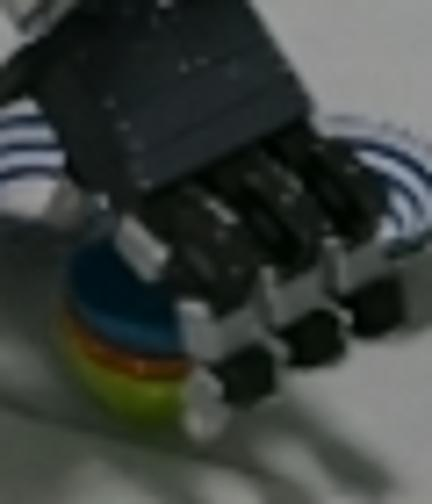

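Request:
move:
  target:
    - [0,0,0,0,0,0,0.754,0,0.576,0.696,0.754,0,0.576,0.696,0.754,0,0.576,0.696,0.714,0.678,0.226,0.168,0.4,-0.6,0,0,0.12,0,0,0,0.973,0,-0.1,0.319,0.973,0,-0.1,0.319,0.973,0,-0.1,0.319,-0.786,0.678,0.11,0.168,0.25,-0.75]
    - [0,0,0,0,0,0,0.754,0,0.576,0.696,0.754,0,0.576,0.696,0.754,0,0.576,0.696,0.714,0.678,0.226,0.168,0.4,-0.6,0.0603,-0.265,0.09,0,0,-0.1667,0.973,0,-0.1,0.319,0.973,0,-0.1,0.319,0.973,0,-0.1,0.319,-0.786,0.678,0.11,0.168,0.25,-0.75]
    - [0,0,0,0,0,0,0.754,0,0.576,0.696,0.754,0,0.576,0.696,0.754,0,0.576,0.696,0.714,0.678,0.226,0.168,0.4,-0.6,0.0603,-0.265,-0.0555,0,0,-0.1667,0.973,0,-0.1,0.319,0.973,0,-0.1,0.319,0.973,0,-0.1,0.319,-0.786,0.678,0.11,0.168,0.25,-0.75]
  speed: [0.2,0.3,0.12]
  blend: [0.03,0.02,0]
  cameras: ["cam_high"]

Request:
zoom_image:
  camera: "cam_high"
  region: [290, 40, 390, 115]

Scene clock: 95.17 s.
left_arm: end_effector_position=(+0.7957, +0.5862, +0.1943) hand_goal=(+0.754, +0.000, +0.576, +0.696, +0.754, +0.000, +0.576, +0.696, +0.754, +0.000, +0.576, +0.696, +0.714, +0.678, +0.226, +0.168) hand_measured=(+0.754, +0.000, +0.576, +0.696, +0.754, +0.000, +0.576, +0.696, +0.754, +0.000, +0.576, +0.696, +0.714, +0.678, +0.224, +0.168) hand_current_ma=(-2, +0, +2, +0, -2, +0, +2, +0, -2, +0, +2, +0, +1, -2, -6, -1) hand_state=(goal, goal, goal, goal, goal, goal, goal, goal, goal, goal, goal, goal, goal, goal, goal, goal) hand_current_limit=0.40 hand_speed=-0.60 end_effector_quat_wxyz=(+0.095, +0.995, +0.042, -0.009) | right_arm: end_effector_position=(+0.0871, -0.1490, +0.0501) hand_goal=(+0.974, +0.000, -0.100, +0.320, +0.974, +0.000, -0.100, +0.320, +0.974, +0.000, -0.100, +0.320, -0.786, +0.678, +0.110, +0.168) hand_measured=(+0.956, +0.002, -0.106, +0.318, +0.966, +0.000, -0.104, +0.316, +0.958, -0.002, -0.106, +0.316, -0.780, +0.680, +0.106, +0.170) hand_current_ma=(-43, +3, -8, -3, -14, +0, -6, -4, -36, -2, -8, -4, +8, +4, -10, +2) hand_state=(goal, goal, goal, goal, goal, goal, goal, goal, goal, goal, goal, goal, goal, goal, goal, goal) hand_current_limit=0.25 hand_speed=-0.75 end_effector_quat_wxyz=(-0.419, +0.757, -0.438, +0.243)
Joint positions: left_arm=[-0.059 -0.84 1.228 1.187 1.762 -1.686] | right_arm=[1.447 -1.466 2.384 -0.113 2.314 0.611]
Joint torques (N m): left_arm=[-3.04 -95.25 -40.94 4.78 0.45 0.15] | right_arm=[1.48 -20.55 -13.28 -0.77 3.96 -0.54]
Wrist force (N): left_arm=[-0.3 -0.1 0.2] | right_arm=[0.0 -0.5 -0.6]
Wrist torque (N m): left_arm=[-0.02 0.05 -0.03] | right_arm=[0.20 0.00 0.19]
Wrist force, peak (N): left_arm=[-0.8 0.2 0.8] | right_arm=[-0.6 -2.6 -0.3]
Hand target: left_arm +0.7957, +0.5862, +0.1943; +0.095, +0.995, +0.042, -0.009 | right_arm +0.0872, -0.1490, +0.0500; -0.419, +0.757, -0.438, +0.243
Off the commanded pose: left_arm 0.000 m, 0 deg | right_arm 0.000 m, 0 deg.
move: done
Images, in order (width x height): cam_high 672x504.

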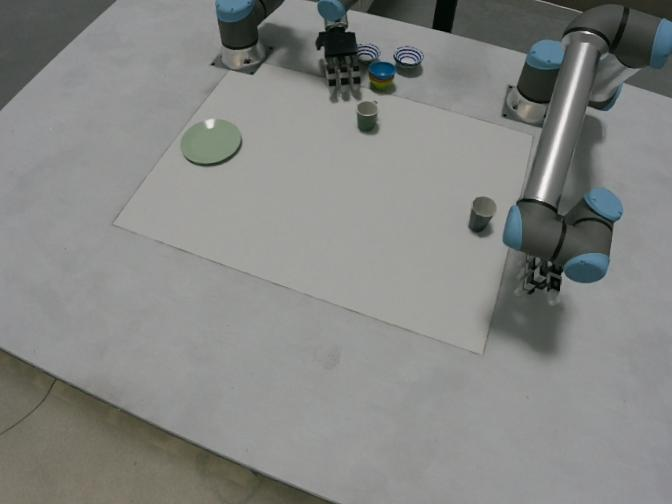

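Scaled by 5.040.

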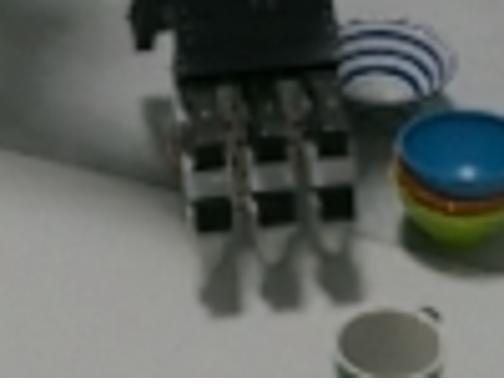

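Request:
execute_actions:
  actions:
    - [[0,0,0,0,0,0,0.754,0,0.576,0.696,0.754,0,0.576,0.696,0.754,0,0.576,0.696,0.714,0.678,0.226,0.168,0.4,-0.6,0,0,0,0,0,0,0.84,0,-0.45,0.2,0.973,0,-0.48,0.35,0.84,0,-0.45,0.2,-0.786,0.678,0.05,0.168,0.2,-0.75]]
    - [[0,0,0,0,0,0,0.754,0,0.576,0.696,0.754,0,0.576,0.696,0.754,0,0.576,0.696,0.714,0.678,0.226,0.168,0.4,-0.6,0,0,0,0,0,0,0.82,0,-0.66,0.18,0.973,0,-0.7,0.38,0.82,0,-0.66,0.18,-0.786,0.678,-0.17,0.168,0.2,-0.88]]
    - [[0,0,0,0,0,0,0.754,0,0.576,0.696,0.754,0,0.576,0.696,0.754,0,0.576,0.696,0.714,0.678,0.226,0.168,0.4,-0.6,0,0,0,0,0,0,0.82,0,-0.66,0.18,0.973,0,-0.7,0.38,0.82,0,-0.66,0.18,-0.786,0.678,-0.17,0.168,0.2,-0.88]]
  cameras: ["cam_high"]

Request:
zoom_image:
  camera: "cam_high"
  region: [290, 40, 390, 115]

Scene clock: 97.23 s.
left_arm: end_effector_position=(+0.7957, +0.5862, +0.1943) hand_goal=(+0.754, +0.000, +0.576, +0.696, +0.754, +0.000, +0.576, +0.696, +0.754, +0.000, +0.576, +0.696, +0.714, +0.678, +0.226, +0.168) hand_measured=(+0.754, +0.000, +0.576, +0.696, +0.754, +0.000, +0.576, +0.696, +0.754, +0.000, +0.576, +0.696, +0.714, +0.678, +0.224, +0.168) hand_current_ma=(-2, +0, +2, +0, -2, +0, +2, +0, -2, +0, +2, +0, +1, -2, -6, -1) hand_state=(goal, goal, goal, goal, goal, goal, goal, goal, goal, goal, goal, goal, goal, goal, goal, goal) hand_current_limit=0.40 hand_speed=-0.60 end_effector_quat_wxyz=(+0.095, +0.995, +0.042, -0.009) | right_arm: end_effector_position=(+0.0872, -0.1490, +0.0500) hand_goal=(+0.820, +0.000, -0.660, +0.180, +0.974, +0.000, -0.700, +0.380, +0.820, +0.000, -0.660, +0.180, -0.786, +0.678, -0.170, +0.168) hand_measured=(+0.830, +0.002, -0.612, +0.186, +0.992, +0.000, -0.656, +0.388, +0.840, -0.002, -0.586, +0.194, -0.752, +0.682, +0.014, +0.194) hand_current_ma=(+19, +3, +134, +9, +38, +0, +119, +15, +44, -2, +234, +26, +86, +8, +330, +87) hand_state=(goal, goal, blocked, goal, goal, goal, blocked, goal, goal, goal, blocked, goal, blocked, goal, blocked, blocked) hand_current_limit=0.20 hand_speed=-0.88 end_effector_quat_wxyz=(-0.419, +0.757, -0.438, +0.243)
Joint positions: left_arm=[-0.059 -0.84 1.228 1.187 1.762 -1.686] | right_arm=[1.447 -1.466 2.384 -0.114 2.314 0.611]
Joint torques (N m): left_arm=[0.99 -93.6 -39.8 4.17 0.59 0.09] | right_arm=[-0.85 -24.25 -14.73 -0.48 2.85 -0.48]
Wrist force (N): left_arm=[-0.1 -0.3 0.5] | right_arm=[0.1 1.0 0.5]
Wrist torque (N m): left_arm=[-0.08 0.03 0.00] | right_arm=[0.22 -0.03 0.24]
Wrist force, peak (N): left_arm=[-0.6 -0.5 0.6] | right_arm=[0.0 1.3 0.3]
Hand target: left_arm +0.7957, +0.5862, +0.1943; +0.095, +0.995, +0.042, -0.009 | right_arm +0.0872, -0.1490, +0.0500; -0.419, +0.757, -0.438, +0.243
Off the commanded pose: left_arm 0.000 m, 0 deg | right_arm 0.000 m, 0 deg.
Step readings (end_effector_position of left_arm | right_arm):
0: (+0.7957, +0.5862, +0.1943) | (+0.0871, -0.1490, +0.0500)
1: (+0.7957, +0.5862, +0.1943) | (+0.0871, -0.1490, +0.0500)
2: (+0.7957, +0.5862, +0.1943) | (+0.0871, -0.1490, +0.0500)
4: (+0.7957, +0.5862, +0.1943) | (+0.0871, -0.1490, +0.0500)
8: (+0.7957, +0.5862, +0.1943) | (+0.0871, -0.1490, +0.0500)
15: (+0.7957, +0.5862, +0.1943) | (+0.0871, -0.1490, +0.0500)
16: (+0.7957, +0.5862, +0.1943) | (+0.0871, -0.1490, +0.0500)
17: (+0.7957, +0.5862, +0.1943) | (+0.0871, -0.1490, +0.0500)
19: (+0.7957, +0.5862, +0.1943) | (+0.0871, -0.1490, +0.0500)
23: (+0.7957, +0.5862, +0.1943) | (+0.0872, -0.1490, +0.0500)
30: (+0.7957, +0.5862, +0.1943) | (+0.0872, -0.1490, +0.0500)
31: (+0.7957, +0.5862, +0.1943) | (+0.0872, -0.1490, +0.0500)
32: (+0.7957, +0.5862, +0.1943) | (+0.0872, -0.1490, +0.0500)
34: (+0.7957, +0.5862, +0.1943) | (+0.0872, -0.1490, +0.0500)
38: (+0.7957, +0.5862, +0.1943) | (+0.0872, -0.1490, +0.0500)
45: (+0.7957, +0.5862, +0.1943) | (+0.0872, -0.1490, +0.0500)
Images, in order (width x height): cam_high 672x504.

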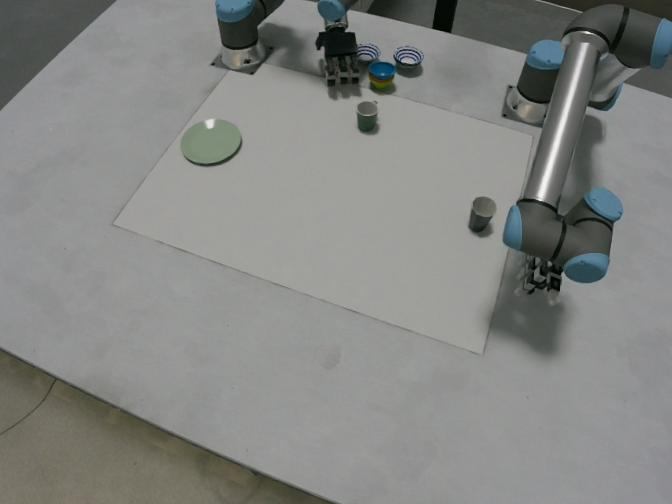

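Scaled by 5.040.

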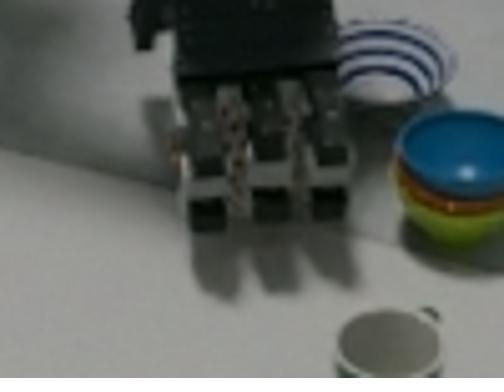

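Request:
move:
  target:
    - [0,0,0,0,0,0,0.754,0,0.576,0.696,0.754,0,0.576,0.696,0.754,0,0.576,0.696,0.714,0.678,0.226,0.168,0.4,-0.6,0,0,0.1667,0,0,0,0.82,0,-0.66,0.18,0.973,0,-0.7,0.38,0.82,0,-0.66,0.18,-0.786,0.678,-0.17,0.168,0.2,-0.88]
    - [0,0,0,0,0,0,0.754,0,0.576,0.696,0.754,0,0.576,0.696,0.754,0,0.576,0.696,0.714,0.678,0.226,0.168,0.4,-0.6,-0.3087,0.3717,0.1667,0,0,0.1667,0.82,0,-0.66,0.18,0.973,0,-0.7,0.38,0.82,0,-0.66,0.18,-0.786,0.678,-0.17,0.168,0.2,-0.88]
    - [0,0,0,0,0,0,0.754,0,0.576,0.696,0.754,0,0.576,0.696,0.754,0,0.576,0.696,0.714,0.678,0.226,0.168,0.4,-0.6,-0.3087,0.3717,0.1083,0,0,0.1667,0.82,0,-0.66,0.18,0.973,0,-0.7,0.38,0.82,0,-0.66,0.18,-0.786,0.678,-0.17,0.168,0.2,-0.88]
  speed: [0.12,0.25,0.1]
  blend: [0.03,0.01,0]
  cameras: ["cam_high"]

Request:
zoom_image:
  camera: "cam_high"
  region: [375, 15, 435, 75]

Scene clock: 100.87 s.
left_arm: end_effector_position=(+0.7957, +0.5862, +0.1943) hand_goal=(+0.754, +0.000, +0.576, +0.696, +0.754, +0.000, +0.576, +0.696, +0.754, +0.000, +0.576, +0.696, +0.714, +0.678, +0.226, +0.168) hand_measured=(+0.754, +0.000, +0.576, +0.696, +0.754, +0.000, +0.576, +0.696, +0.754, +0.000, +0.576, +0.696, +0.714, +0.678, +0.224, +0.168) hand_current_ma=(-2, +0, +2, +0, -2, +0, +2, +0, -2, +0, +2, +0, +1, -2, -6, -1) hand_state=(goal, goal, goal, goal, goal, goal, goal, goal, goal, goal, goal, goal, goal, goal, goal, goal) hand_current_limit=0.40 hand_speed=-0.60 end_effector_quat_wxyz=(+0.095, +0.995, +0.042, -0.009) | right_arm: end_effector_position=(-0.0981, +0.0740, +0.1152) hand_goal=(+0.820, +0.000, -0.660, +0.180, +0.974, +0.000, -0.700, +0.380, +0.820, +0.000, -0.660, +0.180, -0.786, +0.678, -0.170, +0.168) hand_measured=(+0.832, +0.002, -0.612, +0.186, +0.992, +0.000, -0.656, +0.388, +0.840, -0.002, -0.588, +0.194, -0.752, +0.682, +0.014, +0.194) hand_current_ma=(+21, +3, +131, +10, +40, +0, +116, +15, +46, -2, +228, +27, +89, +8, +330, +87) hand_state=(goal, goal, blocked, goal, goal, goal, blocked, goal, blocked, goal, blocked, goal, blocked, goal, blocked, blocked) hand_current_limit=0.20 hand_speed=-0.88 end_effector_quat_wxyz=(-0.468, +0.845, -0.227, +0.126)
Joint positions: left_arm=[-0.059 -0.84 1.228 1.187 1.762 -1.686] | right_arm=[1.714 -1.284 1.958 -0.001 2.123 0.395]
Joint torques (N m): left_arm=[0.57 -93.98 -40.78 4.44 0.71 0.07] | right_arm=[11.36 -52 -22.96 -1.22 -1.8 -1.6]
Wrist force (N): left_arm=[0.1 0.0 0.5] | right_arm=[0.0 0.9 0.6]
Wrist torque (N m): left_arm=[-0.04 0.00 0.00] | right_arm=[0.20 0.05 0.29]
Wrist force, peak (N): left_arm=[-0.3 -0.4 0.9] | right_arm=[-0.4 2.0 1.2]
Hand target: left_arm +0.7957, +0.5862, +0.1943; +0.095, +0.995, +0.042, -0.009 | right_arm -0.0981, +0.0740, +0.1150; -0.468, +0.845, -0.227, +0.126
Off the commanded pose: left_arm 0.000 m, 0 deg | right_arm 0.000 m, 0 deg.
move: done
Images, in order (width x height): cam_high 672x504.

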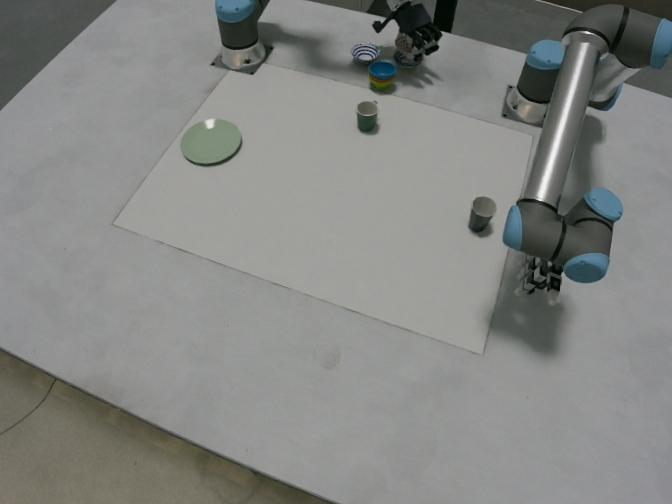

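Scaled by 8.400.

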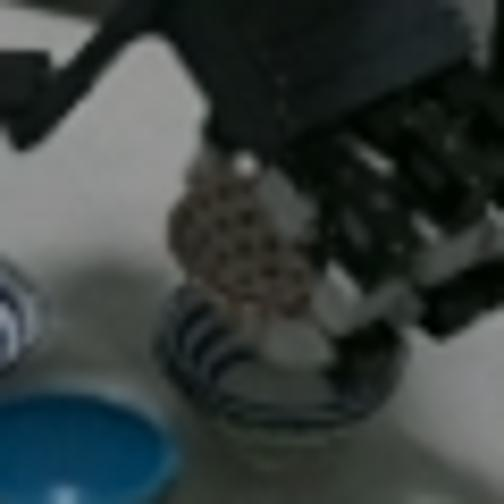

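Request:
move:
  target: [0,0,0,0,0,0,0.754,0,0.576,0.696,0.754,0,0.576,0.696,0.754,0,0.576,0.696,0.714,0.678,0.226,0.168,0.4,-0.6,0,0,-0.07,0,0,0,0.82,0,-0.66,0.18,0.973,0,-0.7,0.38,0.82,0,-0.66,0.18,-0.786,0.678,-0.17,0.168,0.2,-0.88]
  speed: 0.03
  stop_force: 4
  cameras: ["cam_high"]

Request:
zoom_image:
  camera: "cam_high"
  region: [375, 15, 435, 75]

Scene clock: 103.57 s.
left_arm: end_effector_position=(+0.7957, +0.5862, +0.1943) hand_goal=(+0.754, +0.000, +0.576, +0.696, +0.754, +0.000, +0.576, +0.696, +0.754, +0.000, +0.576, +0.696, +0.714, +0.678, +0.226, +0.168) hand_measured=(+0.754, +0.000, +0.576, +0.696, +0.754, +0.000, +0.576, +0.696, +0.754, +0.000, +0.576, +0.696, +0.714, +0.678, +0.224, +0.168) hand_current_ma=(-2, +0, +2, +0, -2, +0, +2, +0, -2, +0, +2, +0, +1, -2, -6, -1) hand_state=(goal, goal, goal, goal, goal, goal, goal, goal, goal, goal, goal, goal, goal, goal, goal, goal) hand_current_limit=0.40 hand_speed=-0.60 end_effector_quat_wxyz=(+0.095, +0.995, +0.042, -0.009) | right_arm: end_effector_position=(-0.0981, +0.0740, +0.0813) hand_goal=(+0.820, +0.000, -0.660, +0.180, +0.974, +0.000, -0.700, +0.380, +0.820, +0.000, -0.660, +0.180, -0.786, +0.678, -0.170, +0.168) hand_measured=(+0.836, +0.002, -0.628, +0.186, +0.998, +0.000, -0.674, +0.386, +0.854, -0.002, -0.614, +0.190, -0.750, +0.682, +0.014, +0.196) hand_current_ma=(+34, +3, +81, +8, +60, +0, +60, +9, +91, -2, +123, +17, +96, +9, +330, +101) hand_state=(goal, goal, blocked, goal, blocked, goal, blocked, goal, blocked, goal, blocked, goal, blocked, goal, blocked, blocked) hand_current_limit=0.20 hand_speed=-0.88 end_effector_quat_wxyz=(-0.468, +0.845, -0.227, +0.126)
Joint positions: left_arm=[-0.059 -0.84 1.228 1.187 1.762 -1.686] | right_arm=[1.714 -1.245 1.981 -0.062 2.123 0.395]
Joint torques (N m): left_arm=[-0.18 -92.42 -40.89 4.53 0.71 0.3] | right_arm=[9.16 -78.19 -45.33 4.58 -1.74 1.08]
Wrist force (N): left_arm=[-0.3 0.0 0.3] | right_arm=[0.0 0.4 0.1]
Wrist torque (N m): left_arm=[-0.02 0.05 -0.02] | right_arm=[0.18 0.07 0.29]
Wrist force, peak (N): left_arm=[-0.7 -0.1 1.0] | right_arm=[0.3 -8.1 -2.7]
Hand target: left_arm +0.7957, +0.5862, +0.1943; +0.095, +0.995, +0.042, -0.009 | right_arm -0.0981, +0.0740, +0.0813; -0.468, +0.845, -0.227, +0.126 (not the last commanded pose)
Off the commanded pose: left_arm 0.000 m, 0 deg | right_arm 0.008 m, 0 deg.
move: contact (right_arm)
Images, in order (width x height): cam_high 672x504.

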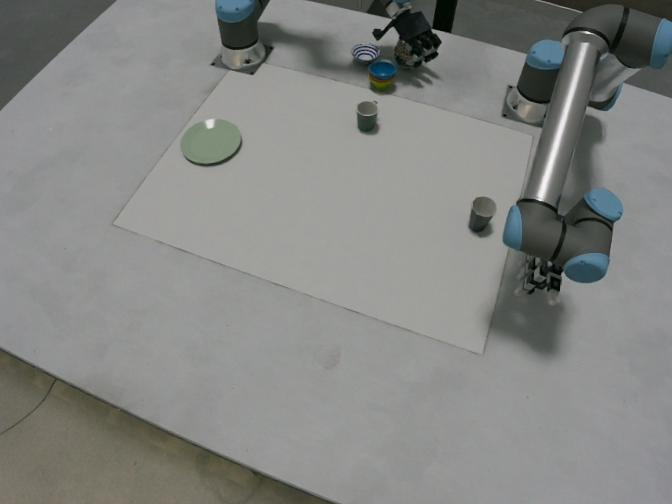

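Scaled by 8.400.

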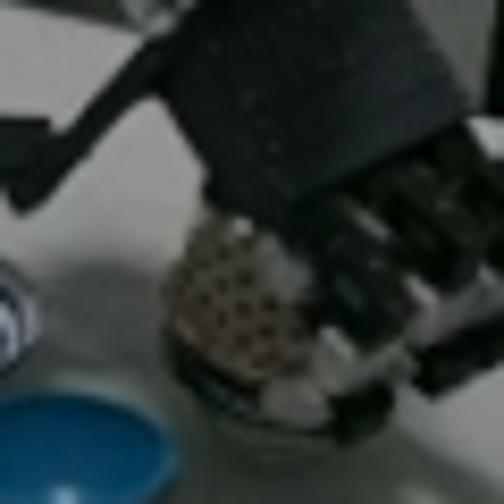

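Request:
execute_actions:
  actions:
    - [[0,0,0,0,0,0,0.754,0,0.576,0.696,0.754,0,0.576,0.696,0.754,0,0.576,0.696,0.714,0.678,0.226,0.168,0.4,-0.6,0,0,0.001,0,0,0,0.9,0,-0.45,0.18,0.973,0,-0.48,0.35,0.9,0,-0.45,0.18,-0.786,0.678,0.06,0.168,0.25,-0.87]]
    - [[0,0,0,0,0,0,0.754,0,0.576,0.696,0.754,0,0.576,0.696,0.754,0,0.576,0.696,0.714,0.678,0.226,0.168,0.4,-0.6,0,0,0,0,0,0,0.973,0,-0.1,0.319,0.973,0,-0.1,0.319,0.973,0,-0.1,0.319,-0.786,0.678,0.11,0.168,0.25,-0.75]]
    - [[0,0,0,0,0,0,0.754,0,0.576,0.696,0.754,0,0.576,0.696,0.754,0,0.576,0.696,0.714,0.678,0.226,0.168,0.4,-0.6,0,0,0,0,0,0,0.973,0,-0.1,0.319,0.973,0,-0.1,0.319,0.973,0,-0.1,0.319,-0.786,0.678,0.11,0.168,0.25,-0.75]]
  cameras: ["cam_high"]

Request:
zoom_image:
  camera: "cam_high"
  region: [330, 15, 450, 105]

Scene clock: 105.53 s.
left_arm: end_effector_position=(+0.7957, +0.5862, +0.1943) hand_goal=(+0.754, +0.000, +0.576, +0.696, +0.754, +0.000, +0.576, +0.696, +0.754, +0.000, +0.576, +0.696, +0.714, +0.678, +0.226, +0.168) hand_measured=(+0.754, +0.000, +0.576, +0.696, +0.754, +0.000, +0.576, +0.696, +0.754, +0.000, +0.576, +0.696, +0.714, +0.678, +0.224, +0.168) hand_current_ma=(-2, +0, +2, +0, -2, +0, +2, +0, -2, +0, +2, +0, +1, -2, -6, -1) hand_state=(goal, goal, goal, goal, goal, goal, goal, goal, goal, goal, goal, goal, goal, goal, goal, goal) hand_current_limit=0.40 hand_speed=-0.60 end_effector_quat_wxyz=(+0.095, +0.995, +0.042, -0.009) | right_arm: end_effector_position=(-0.0981, +0.0740, +0.0819) hand_goal=(+0.974, +0.000, -0.100, +0.320, +0.974, +0.000, -0.100, +0.320, +0.974, +0.000, -0.100, +0.320, -0.786, +0.678, +0.110, +0.168) hand_measured=(+0.954, +0.002, -0.106, +0.318, +0.968, +0.000, -0.104, +0.324, +0.956, -0.002, -0.106, +0.318, -0.780, +0.680, +0.104, +0.170) hand_current_ma=(-48, +3, -9, -3, -11, +0, -7, +4, -40, -2, -9, -4, +10, +4, -11, +2) hand_state=(blocked, goal, goal, goal, goal, goal, goal, goal, goal, goal, goal, goal, goal, goal, goal, goal) hand_current_limit=0.25 hand_speed=-0.75 end_effector_quat_wxyz=(-0.468, +0.845, -0.227, +0.126)
Joint positions: left_arm=[-0.059 -0.84 1.228 1.187 1.762 -1.686] | right_arm=[1.714 -1.246 1.98 -0.061 2.123 0.395]
Joint torques (N m): left_arm=[-0.39 -92.36 -40.54 4.69 0.55 0.07] | right_arm=[9.44 -77.22 -45.09 4.56 -1.57 0.44]
Wrist force (N): left_arm=[-0.3 0.0 0.2] | right_arm=[-0.1 -0.6 -0.1]
Wrist torque (N m): left_arm=[-0.02 0.04 -0.02] | right_arm=[0.11 0.09 0.27]
Wrist force, peak (N): left_arm=[0.0 -0.1 1.0] | right_arm=[-0.5 -3.0 -0.7]
Hand target: left_arm +0.7957, +0.5862, +0.1943; +0.095, +0.995, +0.042, -0.009 | right_arm -0.0981, +0.0740, +0.0819; -0.468, +0.845, -0.227, +0.126
Off the commanded pose: left_arm 0.000 m, 0 deg | right_arm 0.000 m, 0 deg.
Step readings (end_effector_position of left_arm | right_arm):
0: (+0.7957, +0.5862, +0.1943) | (-0.0981, +0.0740, +0.0813)
1: (+0.7957, +0.5862, +0.1943) | (-0.0981, +0.0740, +0.0813)
2: (+0.7957, +0.5862, +0.1943) | (-0.0981, +0.0740, +0.0814)
4: (+0.7957, +0.5862, +0.1943) | (-0.0981, +0.0740, +0.0816)
8: (+0.7957, +0.5862, +0.1943) | (-0.0981, +0.0740, +0.0818)
15: (+0.7957, +0.5862, +0.1943) | (-0.0981, +0.0740, +0.0819)
16: (+0.7957, +0.5862, +0.1943) | (-0.0981, +0.0740, +0.0819)
17: (+0.7957, +0.5862, +0.1943) | (-0.0981, +0.0740, +0.0819)
19: (+0.7957, +0.5862, +0.1943) | (-0.0981, +0.0740, +0.0819)
23: (+0.7957, +0.5862, +0.1943) | (-0.0981, +0.0740, +0.0819)
30: (+0.7957, +0.5862, +0.1943) | (-0.0981, +0.0740, +0.0819)
31: (+0.7957, +0.5862, +0.1943) | (-0.0981, +0.0740, +0.0819)
32: (+0.7957, +0.5862, +0.1943) | (-0.0981, +0.0740, +0.0819)
34: (+0.7957, +0.5862, +0.1943) | (-0.0981, +0.0740, +0.0819)
38: (+0.7957, +0.5862, +0.1943) | (-0.0981, +0.0740, +0.0819)
45: (+0.7957, +0.5862, +0.1943) | (-0.0981, +0.0740, +0.0819)
Images, in order (width x height): cam_high 672x504.

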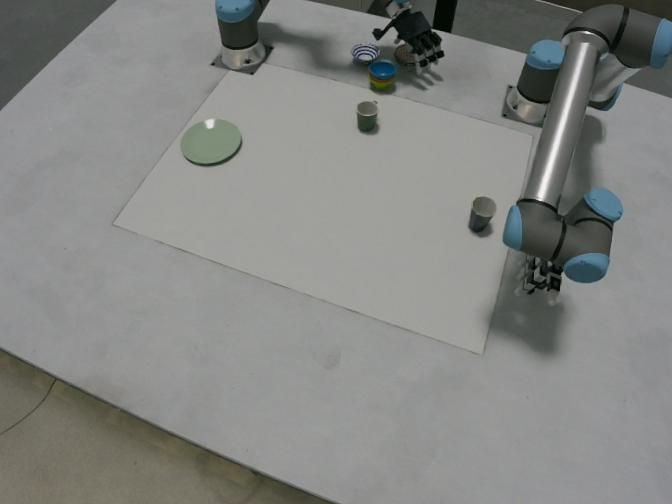

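Scaled by 4.200.

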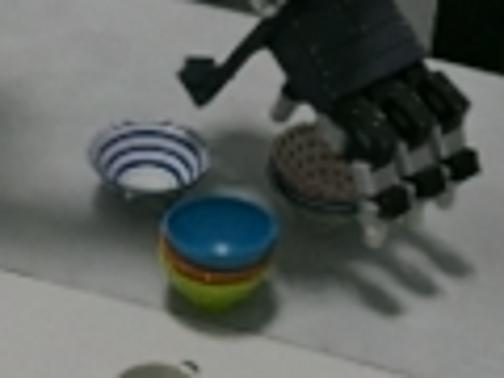

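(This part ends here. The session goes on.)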